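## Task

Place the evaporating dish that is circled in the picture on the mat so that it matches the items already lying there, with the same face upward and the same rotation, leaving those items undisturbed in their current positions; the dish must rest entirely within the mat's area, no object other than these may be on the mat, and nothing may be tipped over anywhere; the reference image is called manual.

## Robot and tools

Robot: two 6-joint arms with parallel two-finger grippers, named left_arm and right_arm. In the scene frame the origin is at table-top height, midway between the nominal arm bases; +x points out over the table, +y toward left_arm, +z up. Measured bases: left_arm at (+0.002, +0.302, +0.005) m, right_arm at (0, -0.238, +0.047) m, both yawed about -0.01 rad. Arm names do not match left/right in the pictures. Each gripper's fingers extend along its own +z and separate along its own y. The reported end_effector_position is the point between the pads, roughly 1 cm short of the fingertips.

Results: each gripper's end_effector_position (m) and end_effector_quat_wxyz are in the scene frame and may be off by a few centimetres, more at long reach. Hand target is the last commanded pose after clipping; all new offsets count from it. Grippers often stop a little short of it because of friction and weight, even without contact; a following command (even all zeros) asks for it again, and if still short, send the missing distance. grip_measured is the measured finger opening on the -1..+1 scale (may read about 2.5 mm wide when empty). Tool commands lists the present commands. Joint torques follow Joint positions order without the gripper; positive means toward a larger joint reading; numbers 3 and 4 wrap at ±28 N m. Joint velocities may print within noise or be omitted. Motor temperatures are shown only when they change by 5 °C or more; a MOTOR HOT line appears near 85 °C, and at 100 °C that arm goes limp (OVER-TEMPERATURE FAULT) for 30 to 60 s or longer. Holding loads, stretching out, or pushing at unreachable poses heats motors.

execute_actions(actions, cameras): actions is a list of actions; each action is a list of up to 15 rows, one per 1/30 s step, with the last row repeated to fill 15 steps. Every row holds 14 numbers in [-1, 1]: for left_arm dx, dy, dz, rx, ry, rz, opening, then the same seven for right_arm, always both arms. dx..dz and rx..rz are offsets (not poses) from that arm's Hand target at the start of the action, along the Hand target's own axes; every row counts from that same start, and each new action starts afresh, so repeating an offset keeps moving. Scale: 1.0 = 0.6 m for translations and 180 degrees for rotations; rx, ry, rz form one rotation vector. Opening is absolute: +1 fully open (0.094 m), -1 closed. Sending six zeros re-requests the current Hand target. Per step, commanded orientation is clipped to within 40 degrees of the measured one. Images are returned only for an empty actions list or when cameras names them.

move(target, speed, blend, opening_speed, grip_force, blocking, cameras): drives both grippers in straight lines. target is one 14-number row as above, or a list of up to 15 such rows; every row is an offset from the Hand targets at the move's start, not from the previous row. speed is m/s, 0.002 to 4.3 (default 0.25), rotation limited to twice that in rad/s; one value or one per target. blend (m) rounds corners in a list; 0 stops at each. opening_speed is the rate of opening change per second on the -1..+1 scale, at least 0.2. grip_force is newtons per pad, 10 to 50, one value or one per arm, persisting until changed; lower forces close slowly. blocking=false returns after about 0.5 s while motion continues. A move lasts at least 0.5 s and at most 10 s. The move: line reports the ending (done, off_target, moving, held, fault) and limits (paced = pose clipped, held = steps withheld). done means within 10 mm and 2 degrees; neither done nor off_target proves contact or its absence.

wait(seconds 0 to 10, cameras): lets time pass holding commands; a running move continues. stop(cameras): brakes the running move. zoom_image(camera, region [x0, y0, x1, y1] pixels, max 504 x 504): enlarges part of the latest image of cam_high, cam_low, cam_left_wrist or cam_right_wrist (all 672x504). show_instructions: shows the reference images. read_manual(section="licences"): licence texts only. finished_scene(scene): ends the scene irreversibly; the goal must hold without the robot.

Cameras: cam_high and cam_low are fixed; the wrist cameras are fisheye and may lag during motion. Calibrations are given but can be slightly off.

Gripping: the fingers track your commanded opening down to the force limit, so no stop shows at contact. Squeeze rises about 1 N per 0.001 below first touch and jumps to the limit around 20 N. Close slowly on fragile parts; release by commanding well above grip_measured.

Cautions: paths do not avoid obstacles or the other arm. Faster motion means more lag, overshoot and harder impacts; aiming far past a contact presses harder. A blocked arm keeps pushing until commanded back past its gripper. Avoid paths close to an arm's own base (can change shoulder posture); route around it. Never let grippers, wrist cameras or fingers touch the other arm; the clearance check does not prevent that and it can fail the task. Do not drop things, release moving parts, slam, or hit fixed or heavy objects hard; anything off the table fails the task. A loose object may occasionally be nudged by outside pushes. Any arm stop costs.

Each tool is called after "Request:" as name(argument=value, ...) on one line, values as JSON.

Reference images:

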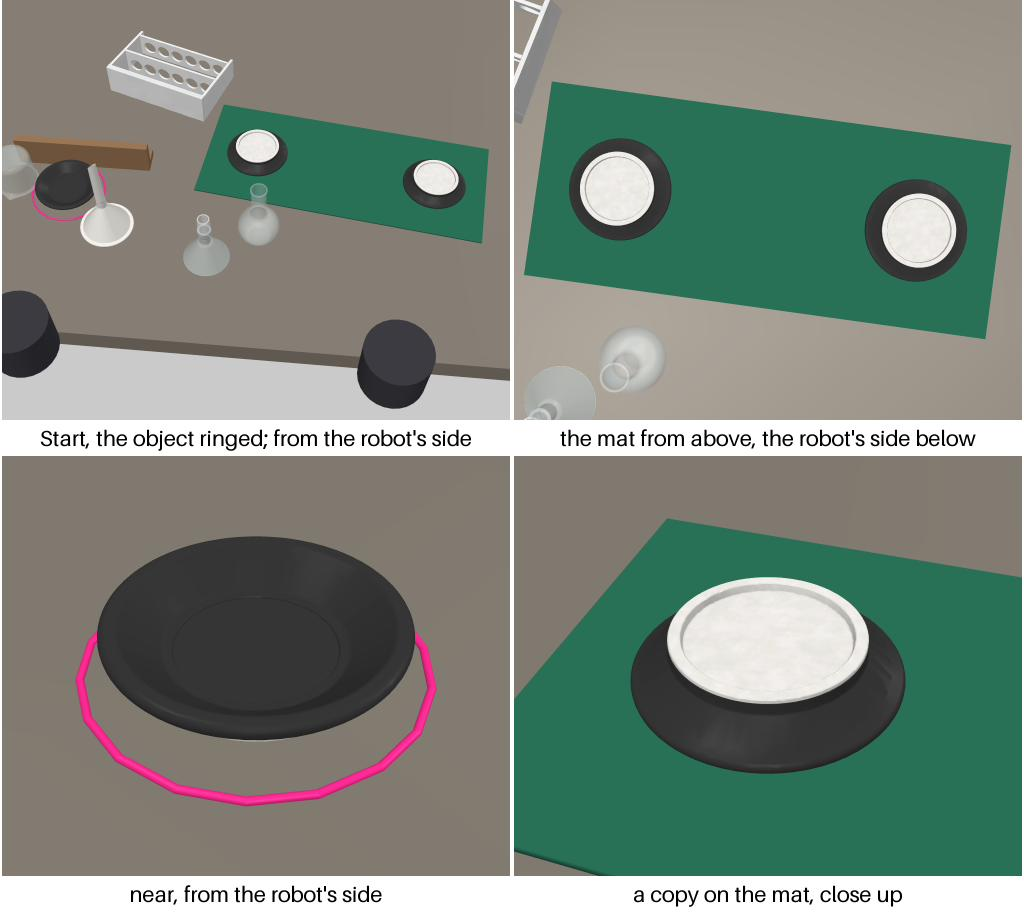

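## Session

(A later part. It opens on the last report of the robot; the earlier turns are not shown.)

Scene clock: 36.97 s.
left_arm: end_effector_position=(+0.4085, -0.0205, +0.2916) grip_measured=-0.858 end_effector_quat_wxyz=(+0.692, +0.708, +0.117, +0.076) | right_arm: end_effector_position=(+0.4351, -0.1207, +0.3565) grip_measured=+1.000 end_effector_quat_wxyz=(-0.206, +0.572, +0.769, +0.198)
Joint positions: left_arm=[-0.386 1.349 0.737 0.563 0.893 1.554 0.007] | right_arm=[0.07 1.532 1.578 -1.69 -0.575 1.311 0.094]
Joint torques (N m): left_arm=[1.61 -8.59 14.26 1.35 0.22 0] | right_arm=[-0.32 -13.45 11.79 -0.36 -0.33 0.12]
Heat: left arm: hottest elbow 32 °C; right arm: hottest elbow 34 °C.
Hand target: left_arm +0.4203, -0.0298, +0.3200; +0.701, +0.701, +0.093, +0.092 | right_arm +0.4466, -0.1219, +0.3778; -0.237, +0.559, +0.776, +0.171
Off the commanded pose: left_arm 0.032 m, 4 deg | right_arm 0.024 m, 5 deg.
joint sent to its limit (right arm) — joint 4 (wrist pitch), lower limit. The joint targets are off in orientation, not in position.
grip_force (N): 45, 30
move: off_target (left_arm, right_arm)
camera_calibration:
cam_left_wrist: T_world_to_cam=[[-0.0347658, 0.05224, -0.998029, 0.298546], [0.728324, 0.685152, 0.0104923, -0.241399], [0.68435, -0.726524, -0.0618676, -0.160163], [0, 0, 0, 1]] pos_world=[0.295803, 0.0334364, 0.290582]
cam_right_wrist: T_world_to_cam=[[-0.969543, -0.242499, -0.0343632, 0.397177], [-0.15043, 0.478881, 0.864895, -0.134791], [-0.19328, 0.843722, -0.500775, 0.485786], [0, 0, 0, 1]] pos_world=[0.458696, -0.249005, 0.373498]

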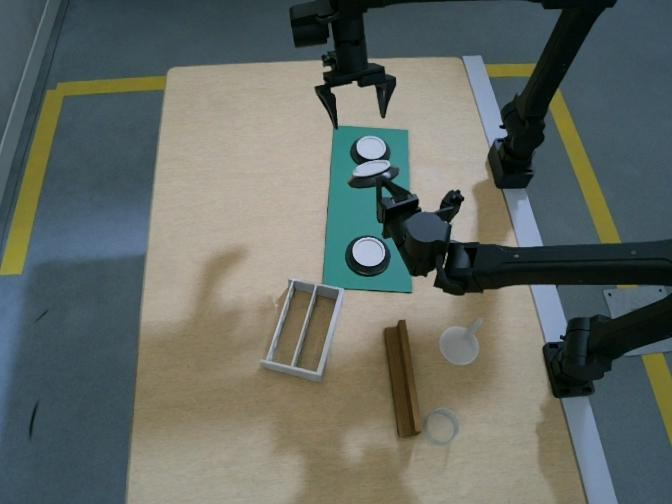

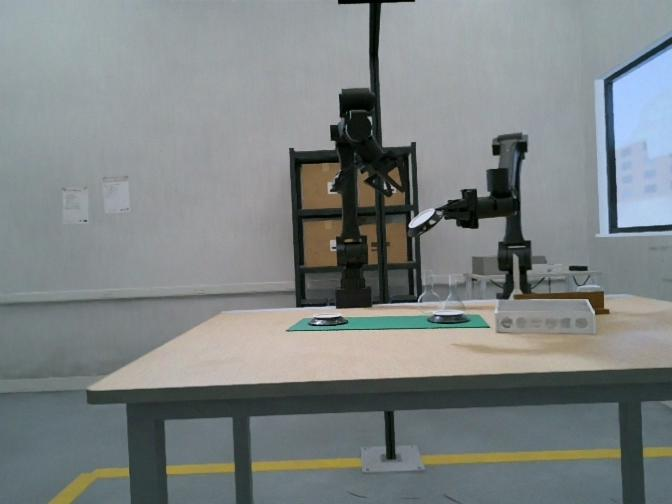

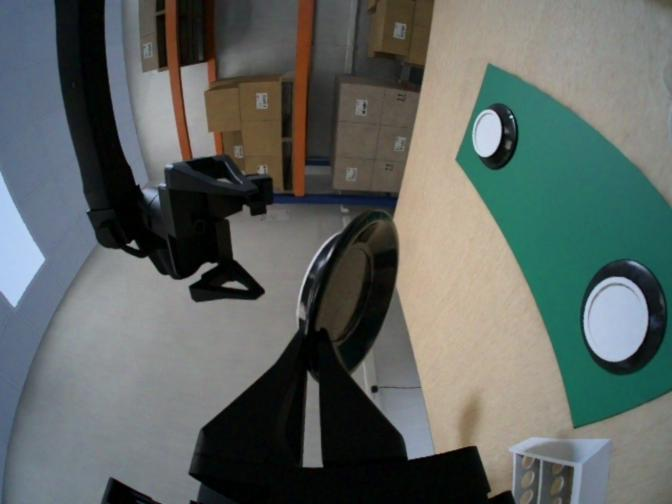

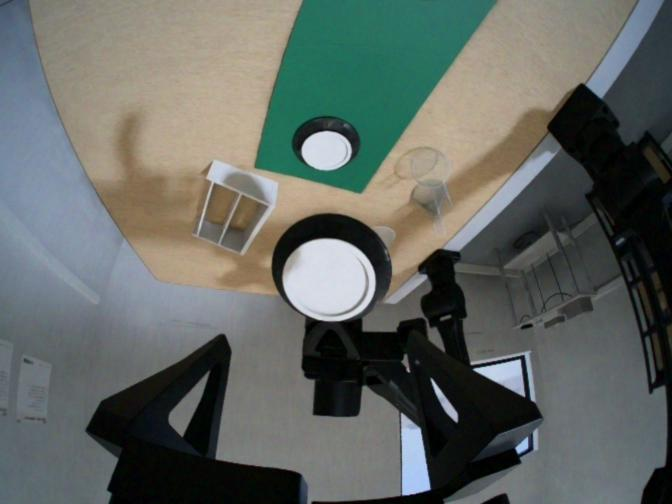

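Request:
move(target=[0,0,0,0,0,0,-1,0.0113,-0.003,0.0918,0,0,0,1], speed=0.1, cameras=["all"])

Request:
zoom_image(camera="cam_high", region=[320, 120, 440, 240])

Request:
zoom_image(camera="cam_low", region=[360, 140, 500, 270])

Request:
zoom_image(camera="cam_left_wrist", region=[150, 150, 450, 400])

Scene clock: 38.70 s.
left_arm: end_effector_position=(+0.4085, -0.0205, +0.2916) grip_measured=-0.858 end_effector_quat_wxyz=(+0.692, +0.708, +0.117, +0.076) | right_arm: end_effector_position=(+0.4333, -0.0893, +0.3380) grip_measured=+1.000 end_effector_quat_wxyz=(-0.230, +0.553, +0.781, +0.177)
Joint positions: left_arm=[-0.386 1.349 0.737 0.563 0.893 1.554 0.007] | right_arm=[0.14 1.576 1.578 -1.69 -0.578 1.319 0.094]
Joint torques (N m): left_arm=[1.67 -8.59 14.22 1.31 0.22 -0.02] | right_arm=[0.21 -13.68 7.5 -0.38 -0.34 0.13]
Heat: left arm: hottest elbow 32 °C; right arm: hottest elbow 34 °C.
Hand target: left_arm +0.4203, -0.0298, +0.3200; +0.701, +0.701, +0.093, +0.092 | right_arm +0.4334, -0.0879, +0.3360; -0.237, +0.559, +0.776, +0.171
Off the commanded pose: left_arm 0.032 m, 4 deg | right_arm 0.003 m, 1 deg.
grip_force (N): 45, 30
move: off_target (left_arm)
camera_calibration:
cam_left_wrist: T_world_to_cam=[[-0.0347658, 0.05224, -0.998029, 0.298546], [0.728324, 0.685152, 0.0104923, -0.241399], [0.68435, -0.726524, -0.0618676, -0.160163], [0, 0, 0, 1]] pos_world=[0.295803, 0.0334364, 0.290582]
cam_right_wrist: T_world_to_cam=[[-0.953012, -0.302637, 0.0134072, 0.37386], [-0.137379, 0.471208, 0.871258, -0.142562], [-0.269993, 0.828477, -0.490643, 0.478073], [0, 0, 0, 1]] pos_world=[0.465784, -0.215752, 0.353759]

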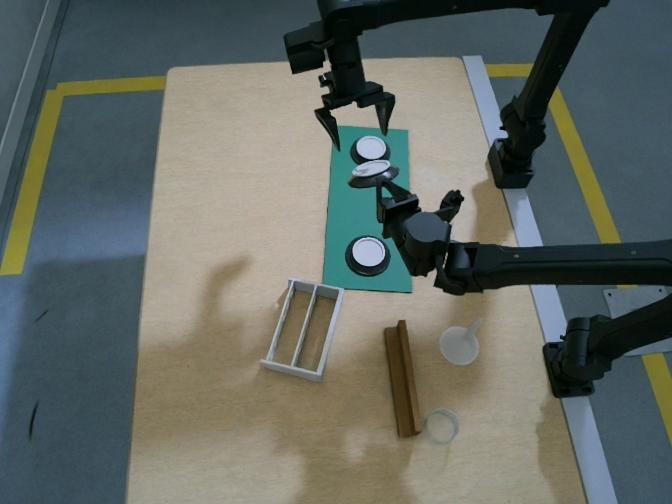

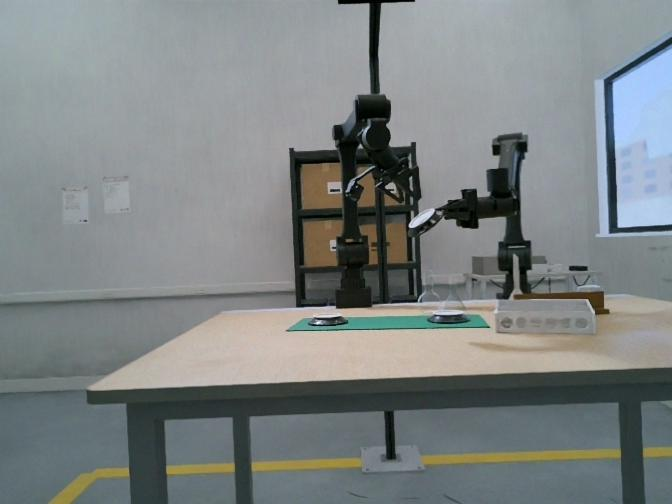

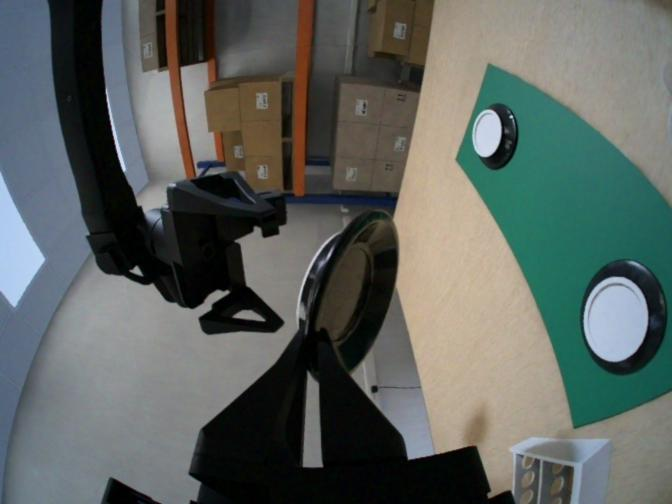

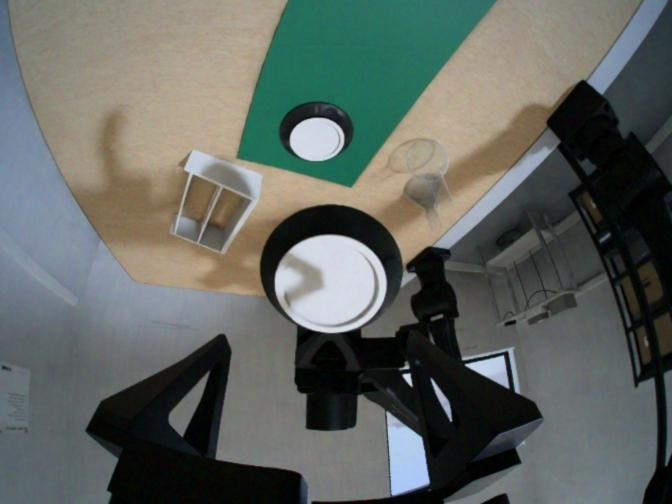

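Scaled by 4.200 from the camera's 672x504 image, which has a finer 960x720 frame.

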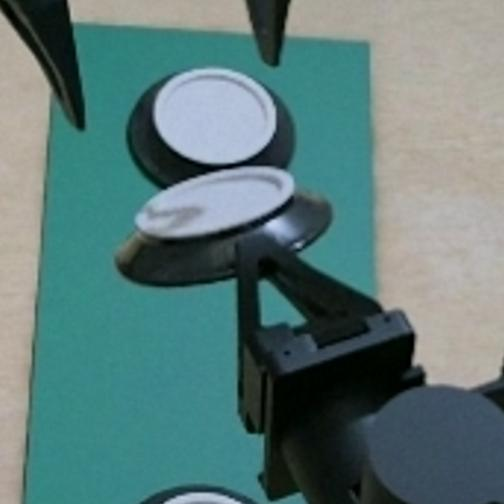

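Scaled by 3.600 from the camera's 672x504 image, which has a finer 960x720 frame.

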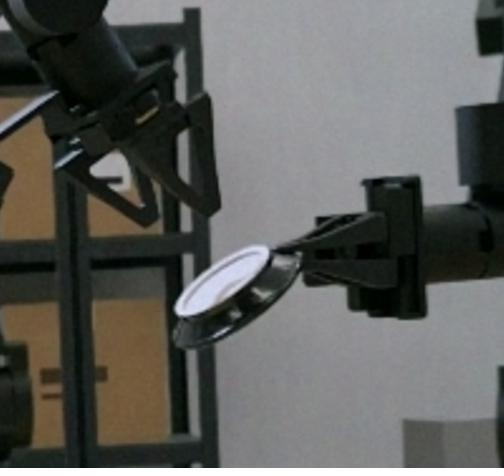

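Scaled by 1.680 from the camera's 672x504 image, which has a finer 960x720 frame.

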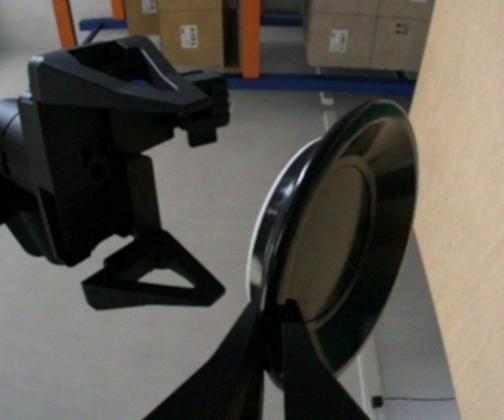

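Request:
move(target=[0,0,0,0,0,0,-1,-0.01,-0.0133,0.05,0,0,0,1], speed=0.08, cameras=["all"])

Request:
zoom_image(camera="cam_low", region=[360, 140, 500, 270])

Request:
zoom_image(camera="cam_left_wrist", region=[200, 180, 420, 380])

Request:
zoom_image(camera="cam_high", region=[320, 120, 440, 240])

Scene clock: 40.43 s.
left_arm: end_effector_position=(+0.4085, -0.0205, +0.2916) grip_measured=-0.858 end_effector_quat_wxyz=(+0.692, +0.708, +0.117, +0.076) | right_arm: end_effector_position=(+0.4236, -0.0817, +0.3019) grip_measured=+1.000 end_effector_quat_wxyz=(-0.243, +0.558, +0.776, +0.165)
Joint positions: left_arm=[-0.386 1.349 0.737 0.563 0.893 1.554 0.007] | right_arm=[0.159 1.576 1.481 -1.616 -0.581 1.344 0.094]
Joint torques (N m): left_arm=[1.61 -8.59 14.23 1.31 0.22 -0.01] | right_arm=[0.56 -15.38 6.89 0.25 -0.34 0.13]
Heat: left arm: hottest elbow 32 °C; right arm: hottest elbow 34 °C.
Hand target: left_arm +0.4203, -0.0298, +0.3200; +0.701, +0.701, +0.093, +0.092 | right_arm +0.4221, -0.0792, +0.3078; -0.237, +0.559, +0.776, +0.171
Off the commanded pose: left_arm 0.032 m, 4 deg | right_arm 0.007 m, 1 deg.
grip_force (N): 45, 30
move: off_target (left_arm)
camera_calibration:
cam_left_wrist: T_world_to_cam=[[-0.0347658, 0.05224, -0.998029, 0.298546], [0.728324, 0.685152, 0.0104923, -0.241399], [0.68435, -0.726524, -0.0618676, -0.160163], [0, 0, 0, 1]] pos_world=[0.295803, 0.0334364, 0.290582]
cam_right_wrist: T_world_to_cam=[[-0.952617, -0.299997, 0.0502283, 0.35625], [-0.103722, 0.475612, 0.873519, -0.130561], [-0.285942, 0.826919, -0.484192, 0.456183], [0, 0, 0, 1]] pos_world=[0.45627, -0.208256, 0.317034]

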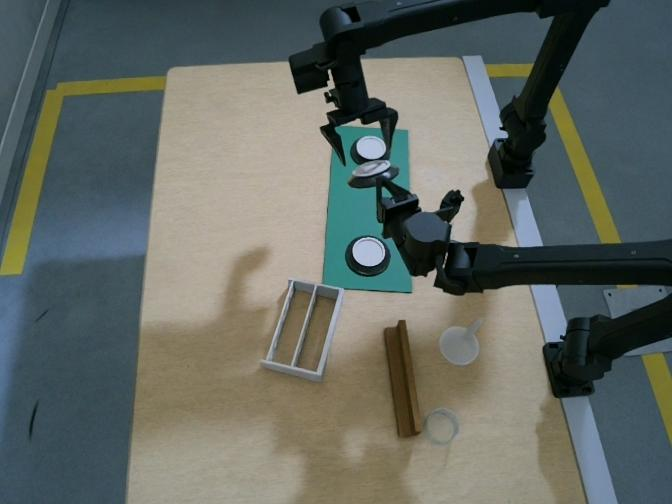

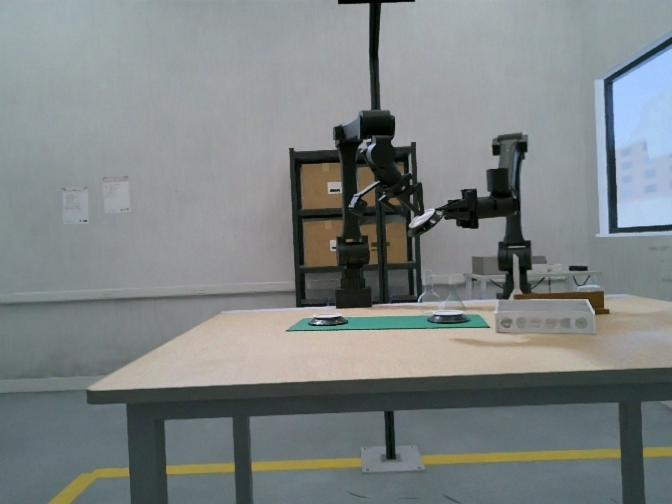

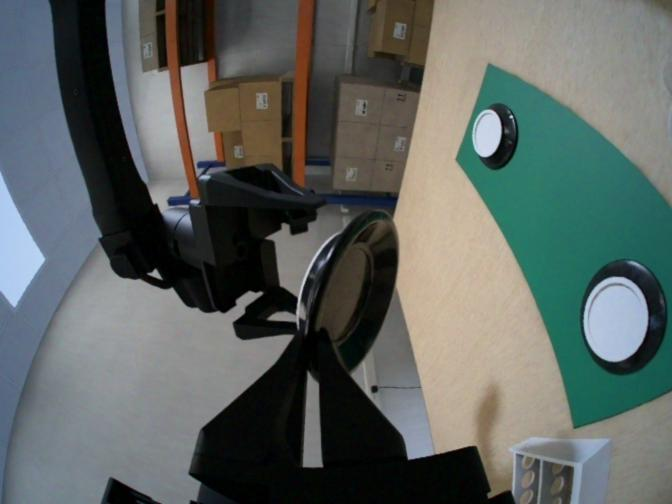

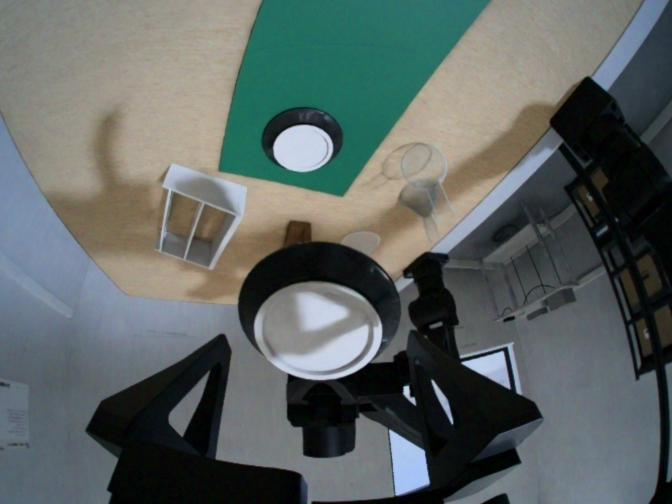

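Scaled by 3.600 from the camera's 672x504 image, which has a finer 960x720 frame.

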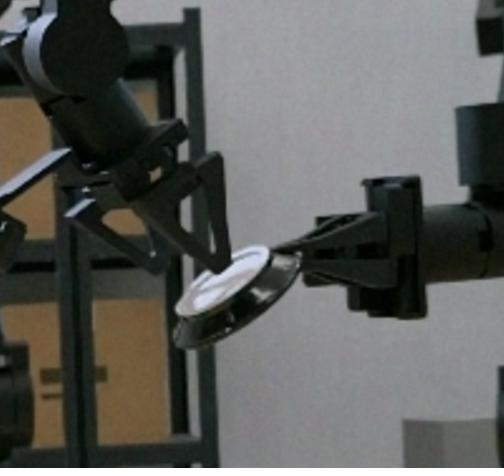

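Scaled by 2.291 from the camera's 672x504 image, which has a finer 960x720 frame.

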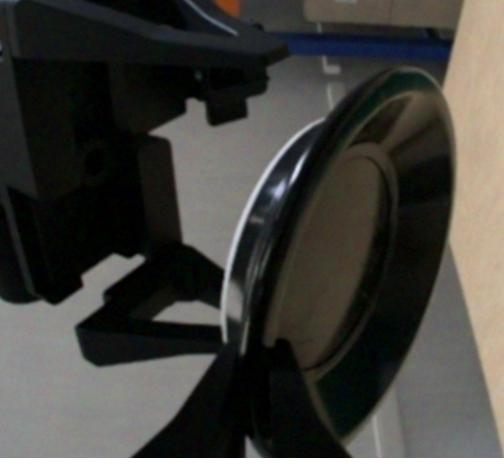

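Scaled by 4.200 from the camera's 672x504 image, which has a finer 960x720 frame.

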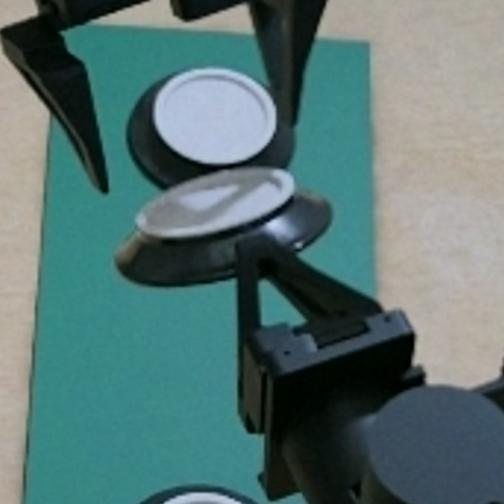

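Request:
move(target=[0,0,0,0,0,0,-1,0,0,0.02,0,0,0,1], speed=0.06, cameras=["all"])

Request:
zoom_image(camera="cam_low", region=[390, 170, 460, 250])

Request:
zoom_image(camera="cam_left_wrist", region=[200, 180, 420, 380])

Request:
zoom_image(camera="cam_right_wrist", region=[180, 220, 460, 430])

Scene clock: 41.63 s.
left_arm: end_effector_position=(+0.4085, -0.0205, +0.2916) grip_measured=-0.858 end_effector_quat_wxyz=(+0.692, +0.708, +0.117, +0.076) | right_arm: end_effector_position=(+0.4226, -0.0759, +0.2919) grip_measured=+1.000 end_effector_quat_wxyz=(-0.243, +0.558, +0.776, +0.165)
Joint positions: left_arm=[-0.386 1.349 0.737 0.563 0.893 1.554 0.007] | right_arm=[0.172 1.576 1.455 -1.581 -0.583 1.362 0.094]
Joint torques (N m): left_arm=[1.67 -8.64 14.27 1.32 0.21 -0.01] | right_arm=[0.62 -15.5 6.69 0.29 -0.35 0.16]
Heat: left arm: hottest elbow 33 °C; right arm: hottest elbow 34 °C.
Hand target: left_arm +0.4203, -0.0298, +0.3200; +0.701, +0.701, +0.093, +0.092 | right_arm +0.4201, -0.0728, +0.2979; -0.237, +0.559, +0.776, +0.171
Off the commanded pose: left_arm 0.032 m, 4 deg | right_arm 0.007 m, 1 deg.
grip_force (N): 45, 30
move: off_target (left_arm)
camera_calibration:
cam_left_wrist: T_world_to_cam=[[-0.0347658, 0.05224, -0.998029, 0.298546], [0.728324, 0.685152, 0.0104923, -0.241399], [0.68435, -0.726524, -0.0618676, -0.160163], [0, 0, 0, 1]] pos_world=[0.295803, 0.0334364, 0.290582]
cam_right_wrist: T_world_to_cam=[[-0.953081, -0.298594, 0.0497838, 0.358009], [-0.103526, 0.476049, 0.873304, -0.124692], [-0.284463, 0.827176, -0.484625, 0.445632], [0, 0, 0, 1]] pos_world=[0.455068, -0.202357, 0.307035]

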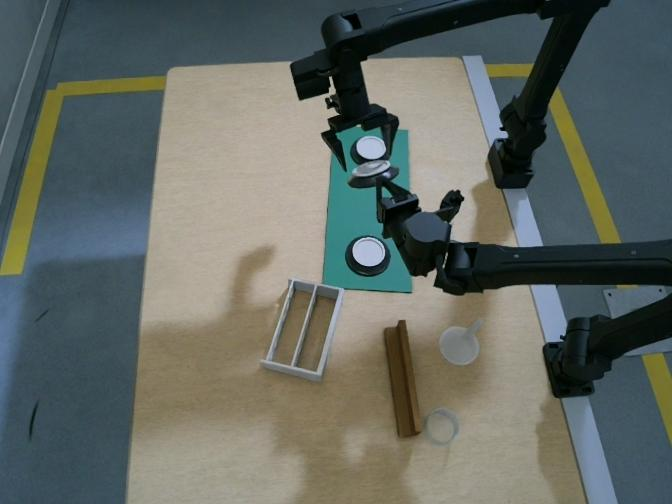

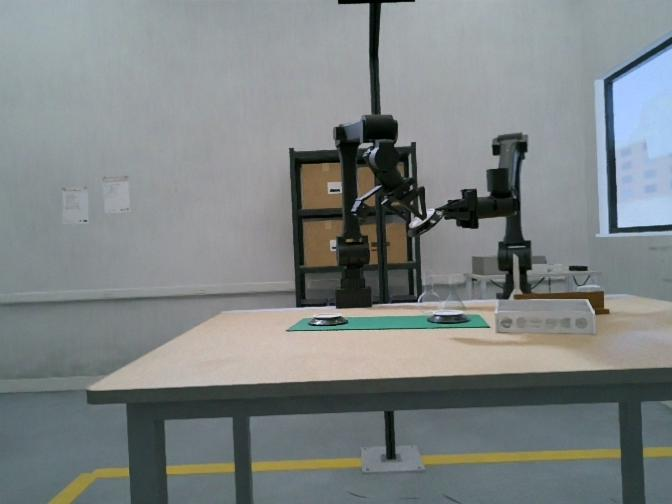

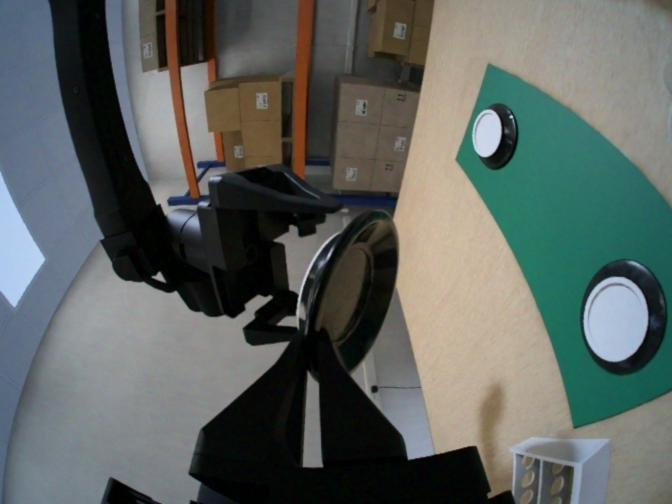

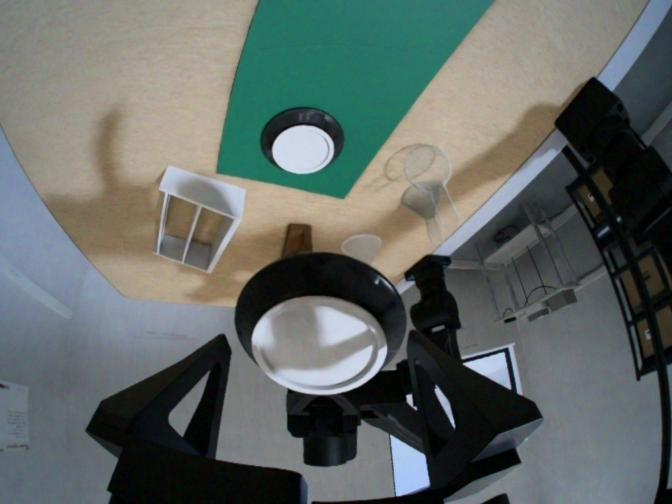

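Scaled by 6.300 from the camera's 672x504 image, which has a finer 960x720 frame.

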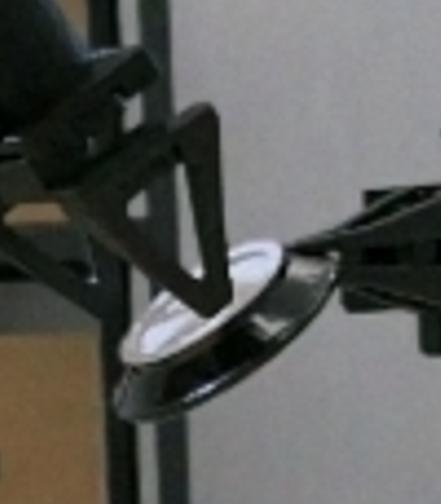

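Scaled by 2.291 from the camera's 672x504 image, which has a finer 960x720 frame.

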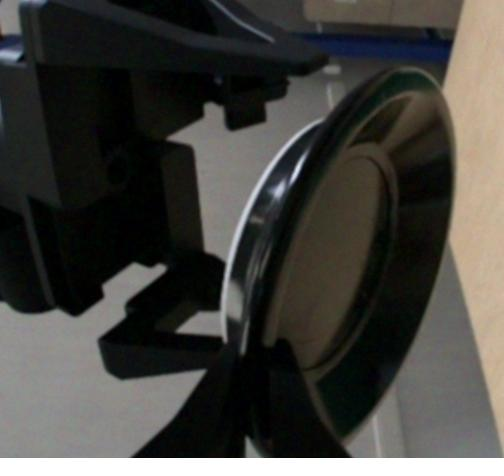

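Scaled by 1.800 from the camera's 672x504 image, which has a finer 960x720 frame.

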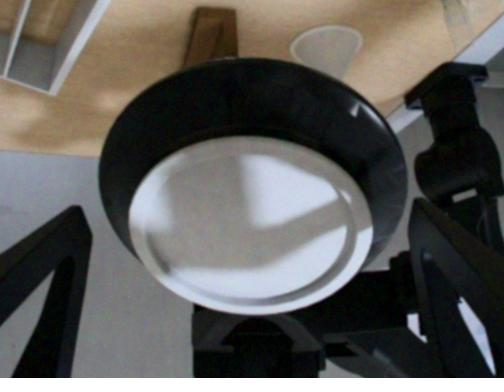

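Request:
move(target=[[0,0,0,0,0,0,-1,0,0,0.009,0,0,0,1],[0,0,0,0,0,0,-1,0,0,0.009,0,0,0,0.3]], speed=0.06, grip_force=[45,20], opening_speed=0.5, cameras=["all"])

Request:
zoom_image(camera="cam_low", region=[390, 170, 460, 250])

Request:
zoom_image(camera="cam_right_wrist", region=[180, 220, 460, 430])

Request:
zoom_image(camera="cam_left_wrist", region=[200, 180, 420, 380])

Scene clock: 45.40 s.
left_arm: end_effector_position=(+0.4085, -0.0205, +0.2916) grip_measured=-0.858 end_effector_quat_wxyz=(+0.692, +0.708, +0.117, +0.076) | right_arm: end_effector_position=(+0.4220, -0.0735, +0.2872) grip_measured=+0.302 end_effector_quat_wxyz=(-0.243, +0.559, +0.776, +0.165)
Joint positions: left_arm=[-0.386 1.349 0.737 0.563 0.893 1.554 0.007] | right_arm=[0.177 1.576 1.442 -1.565 -0.583 1.37 0.061]
Joint torques (N m): left_arm=[1.61 -8.53 14.24 1.31 0.21 -0.01] | right_arm=[0.79 -15.62 6.65 0.28 -0.35 0.13]
Heat: left arm: hottest elbow 33 °C; right arm: hottest elbow 34 °C.
Hand target: left_arm +0.4203, -0.0298, +0.3200; +0.701, +0.701, +0.093, +0.092 | right_arm +0.4191, -0.0701, +0.2934; -0.237, +0.559, +0.776, +0.171
Off the commanded pose: left_arm 0.032 m, 4 deg | right_arm 0.008 m, 1 deg.
grip_force (N): 45, 20
move: off_target (left_arm)
camera_calibration:
cam_left_wrist: T_world_to_cam=[[-0.0347658, 0.05224, -0.998029, 0.298546], [0.728324, 0.685152, 0.0104923, -0.241399], [0.68435, -0.726524, -0.0618676, -0.160163], [0, 0, 0, 1]] pos_world=[0.295803, 0.0334364, 0.290582]
cam_right_wrist: T_world_to_cam=[[-0.953535, -0.296991, 0.0506712, 0.358417], [-0.102091, 0.476743, 0.873094, -0.122301], [-0.283458, 0.827353, -0.484911, 0.440939], [0, 0, 0, 1]] pos_world=[0.454265, -0.200059, 0.302435]

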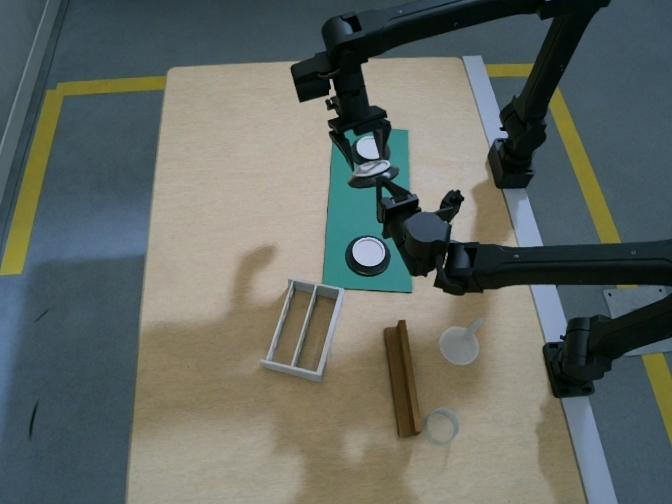

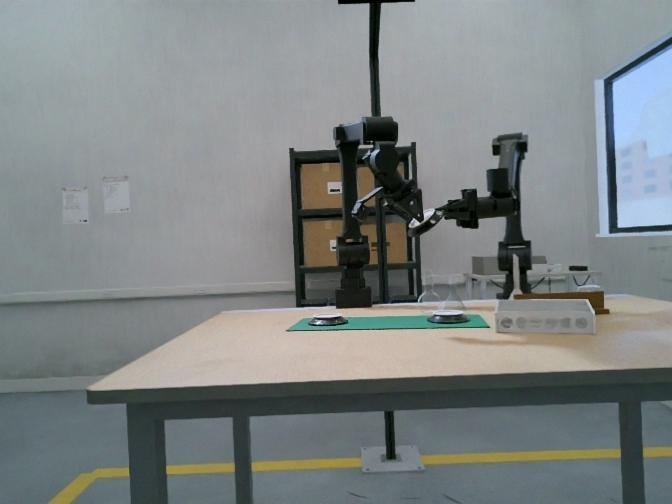

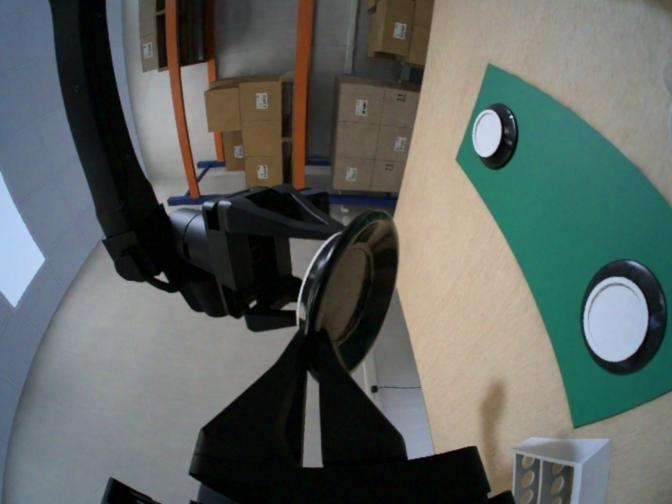

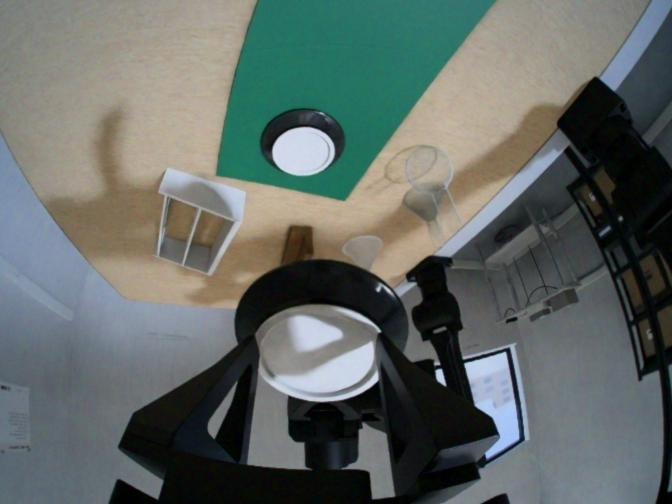

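Scaled by 6.300 from the camera's 672x504 image, which has a finer 960x720 frame.

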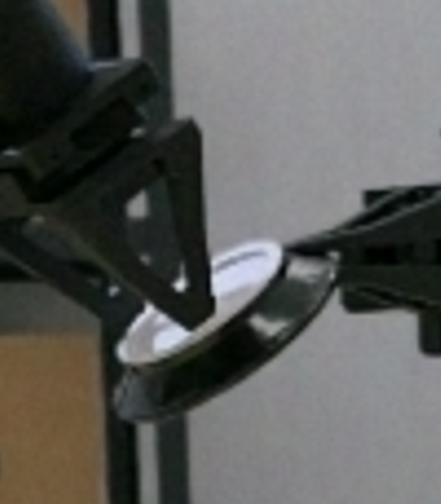

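Scaled by 1.800 from the camera's 672x504 image, which has a finer 960x720 frame.

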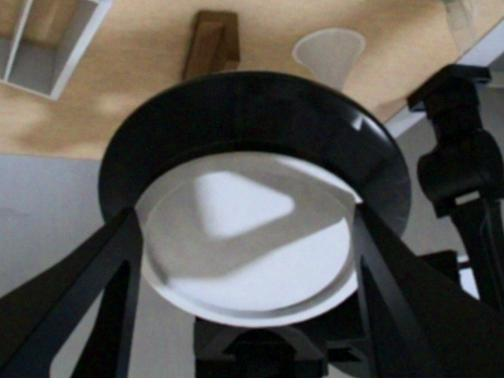

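Scaled by 2.291 from the camera's 672x504 image, which has a finer 960x720 frame.

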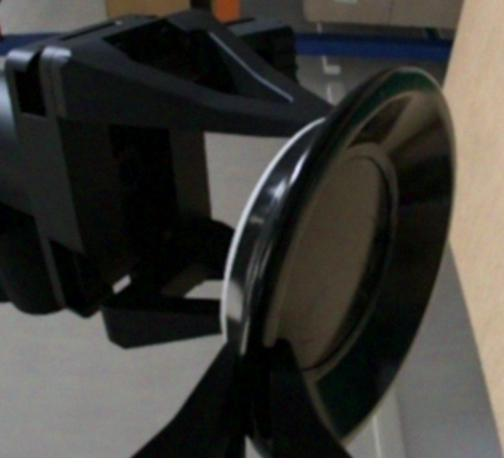

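Request:
move(target=[0,0,0,0,0,0,-1,0,0,0,0,0,0,0.1], opening_speed=0.3, cameras=["cam_left_wrist","cam_low","cam_right_wrist"])

Request:
zoom_image(camera="cam_right_wrist", region=[180, 220, 460, 430])

Request:
zoom_image(camera="cam_low", region=[390, 170, 460, 250])

Request:
zoom_image(camera="cam_left_wrist", region=[200, 180, 420, 380])

Scene clock: 46.63 s.
left_arm: end_effector_position=(+0.4085, -0.0205, +0.2916) grip_measured=-0.858 end_effector_quat_wxyz=(+0.692, +0.708, +0.117, +0.076) | right_arm: end_effector_position=(+0.4220, -0.0735, +0.2872) grip_measured=+0.102 end_effector_quat_wxyz=(-0.243, +0.559, +0.776, +0.165)
Joint positions: left_arm=[-0.386 1.349 0.737 0.563 0.893 1.554 0.007] | right_arm=[0.177 1.576 1.442 -1.565 -0.583 1.37 0.052]
Joint torques (N m): left_arm=[1.55 -8.59 14.23 1.32 0.22 -0.01] | right_arm=[0.79 -15.62 6.65 0.28 -0.35 0.13]
Heat: left arm: hottest elbow 33 °C; right arm: hottest elbow 33 °C.
Hand target: left_arm +0.4203, -0.0298, +0.3200; +0.701, +0.701, +0.093, +0.092 | right_arm +0.4191, -0.0701, +0.2934; -0.237, +0.559, +0.776, +0.171
Off the commanded pose: left_arm 0.032 m, 4 deg | right_arm 0.008 m, 1 deg.
grip_force (N): 45, 20
move: off_target (left_arm)
camera_calibration:
cam_left_wrist: T_world_to_cam=[[-0.0347658, 0.05224, -0.998029, 0.298546], [0.728324, 0.685152, 0.0104923, -0.241399], [0.68435, -0.726524, -0.0618676, -0.160163], [0, 0, 0, 1]] pos_world=[0.295803, 0.0334364, 0.290582]
cam_right_wrist: T_world_to_cam=[[-0.953535, -0.296991, 0.0506712, 0.358417], [-0.102091, 0.476743, 0.873094, -0.122301], [-0.283458, 0.827353, -0.484911, 0.440939], [0, 0, 0, 1]] pos_world=[0.454265, -0.200059, 0.302435]
Images, in order (width x height): cam_low 672x504, cam_left_wrist 672x504, cam_right_wrist 672x504.

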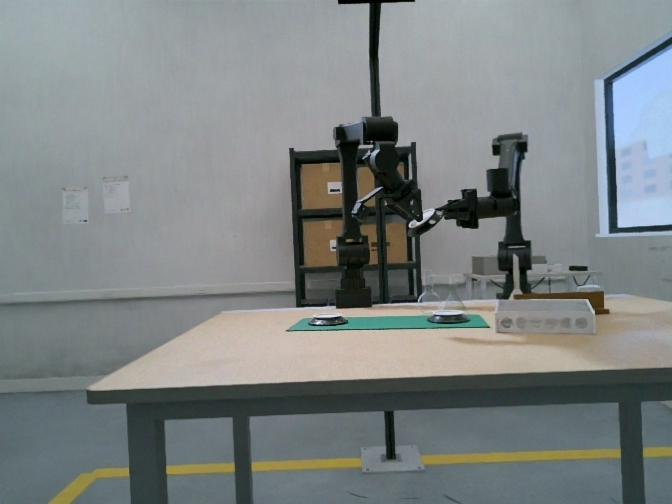

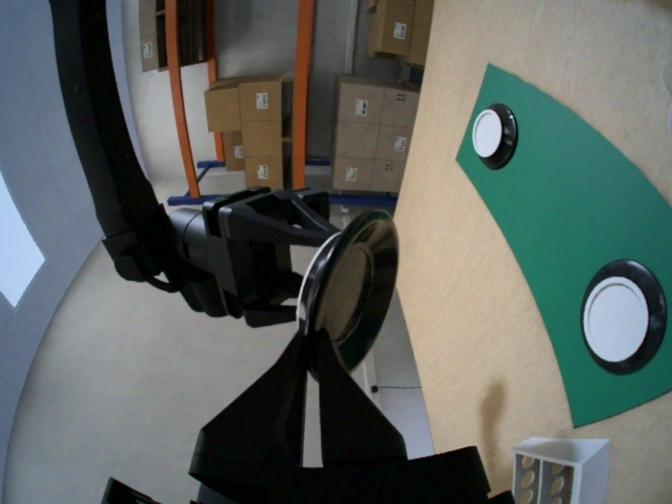

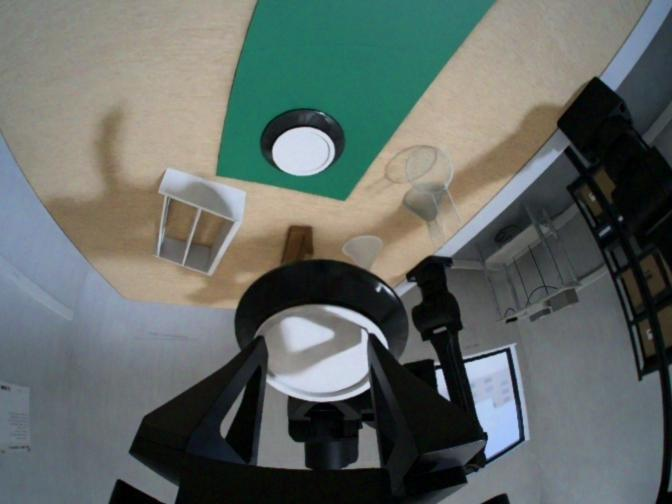

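Scaled by 1.800 from the camera's 672x504 image, which has a finer 960x720 frame.

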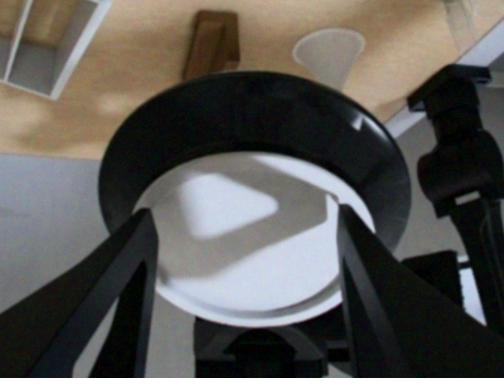

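Scaled by 6.300 from the camera's 672x504 image, which has a finer 960x720 frame.

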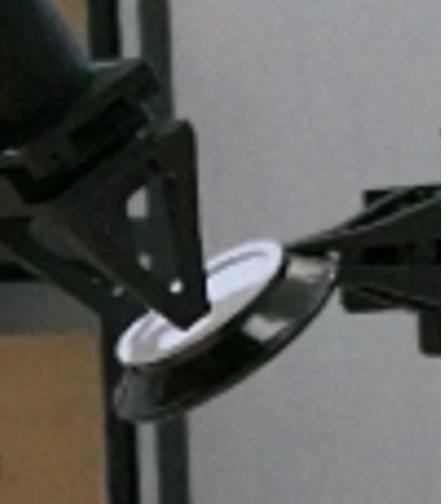

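Scaled by 2.291 from the camera's 672x504 image, which has a finer 960x720 frame.

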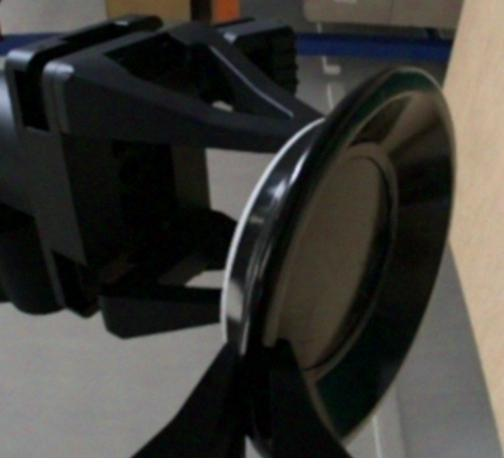

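Request:
move(target=[[0,0,0,0,0,0,-1,0,0,0,0,0,0,0.95],[0,0,0,0,0,0,-1,0.0183,0,0.010,0,0,0,0.95],[0,0,0,0,0,0,-1,0.0183,0,0.010,0,0,0,0.45]], speed=0.06, opening_speed=0.5, cameras=["cam_left_wrist","cam_low","cam_right_wrist"])

Request:
zoom_image(camera="cam_right_wrist", region=[180, 220, 460, 430])

Request:
zoom_image(camera="cam_low", region=[390, 170, 460, 250])

Request:
zoom_image(camera="cam_left_wrist", region=[200, 180, 420, 380])

Scene clock: 51.63 s.
left_arm: end_effector_position=(+0.4085, -0.0205, +0.2916) grip_measured=-0.858 end_effector_quat_wxyz=(+0.692, +0.708, +0.116, +0.076) | right_arm: end_effector_position=(+0.4182, -0.0602, +0.2856) grip_measured=+0.616 end_effector_quat_wxyz=(-0.245, +0.559, +0.775, +0.162)
Joint positions: left_arm=[-0.386 1.349 0.737 0.563 0.893 1.555 0.007] | right_arm=[0.207 1.574 1.436 -1.549 -0.586 1.403 0.076]
Joint torques (N m): left_arm=[1.79 -8.41 14.22 1.32 0.22 -0.01] | right_arm=[0.5 -15.97 6.67 0.31 -0.34 0.13]
Motor temperatures (°C): left_arm=[24 29 34 25 22 25 24] | right_arm=[23 27 33 24 27 21 21]
Heat: left arm: hottest elbow 34 °C; right arm: hottest elbow 33 °C.
Hand target: left_arm +0.4203, -0.0298, +0.3200; +0.701, +0.701, +0.093, +0.092 | right_arm +0.4151, -0.0582, +0.2943; -0.237, +0.559, +0.776, +0.171
Off the commanded pose: left_arm 0.032 m, 4 deg | right_arm 0.010 m, 1 deg.
grip_force (N): 45, 20
move: off_target (left_arm)
camera_calibration:
cam_left_wrist: T_world_to_cam=[[-0.0344804, 0.0523749, -0.998032, 0.298458], [0.728334, 0.685138, 0.010792, -0.241488], [0.684355, -0.726528, -0.0617703, -0.160192], [0, 0, 0, 1]] pos_world=[0.295803, 0.0334362, 0.290582]
cam_right_wrist: T_world_to_cam=[[-0.952501, -0.299053, 0.0575205, 0.356327], [-0.0973236, 0.477897, 0.873008, -0.129546], [-0.288565, 0.825943, -0.484303, 0.429966], [0, 0, 0, 1]] pos_world=[0.450867, -0.186657, 0.300832]
Images, in order (width x height): cam_low 672x504, cam_left_wrist 672x504, cam_right_wrist 672x504.

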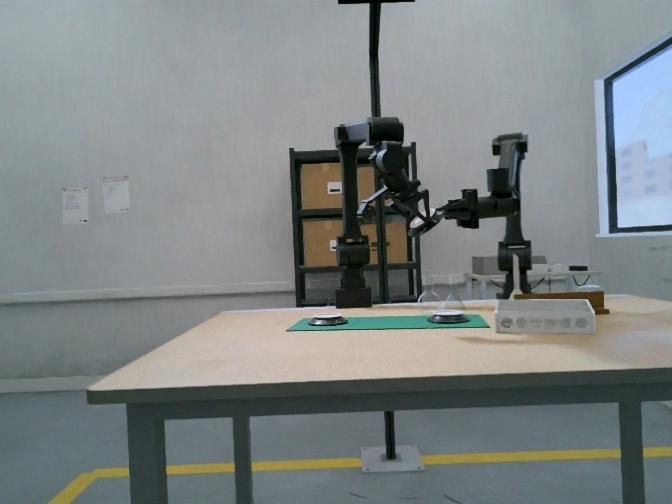

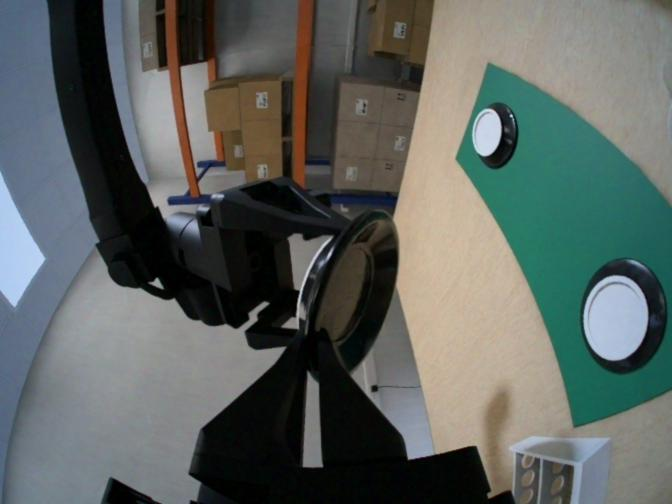

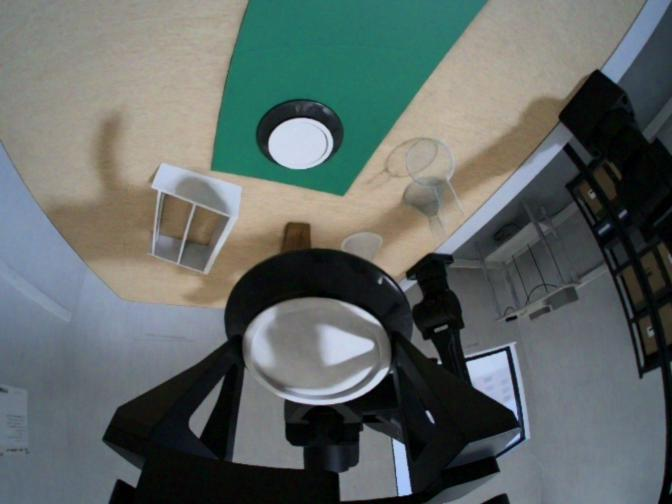

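Scaled by 1.800 from the camera's 672x504 image, which has a finer 960x720 frame.

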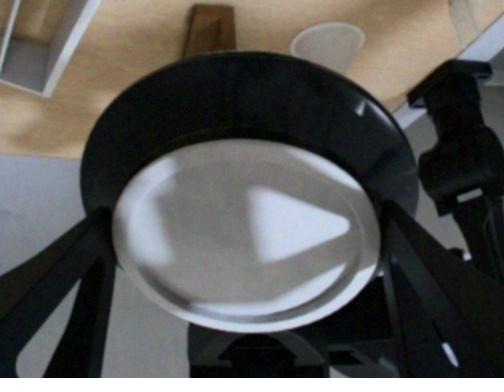

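Scaled by 6.300 from the camera's 672x504 image, which has a finer 960x720 frame.

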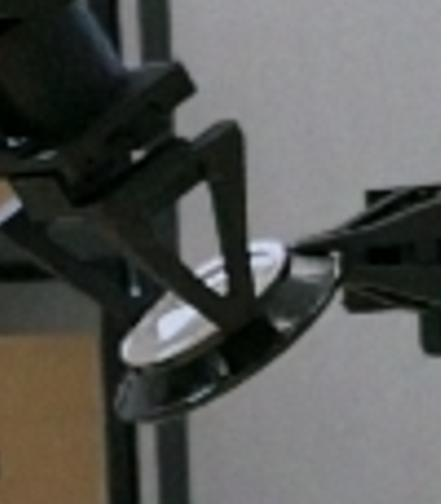

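Scaled by 2.291 from the camera's 672x504 image, which has a finer 960x720 frame.

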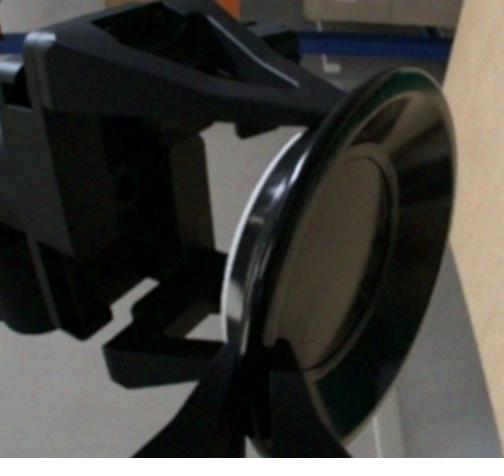

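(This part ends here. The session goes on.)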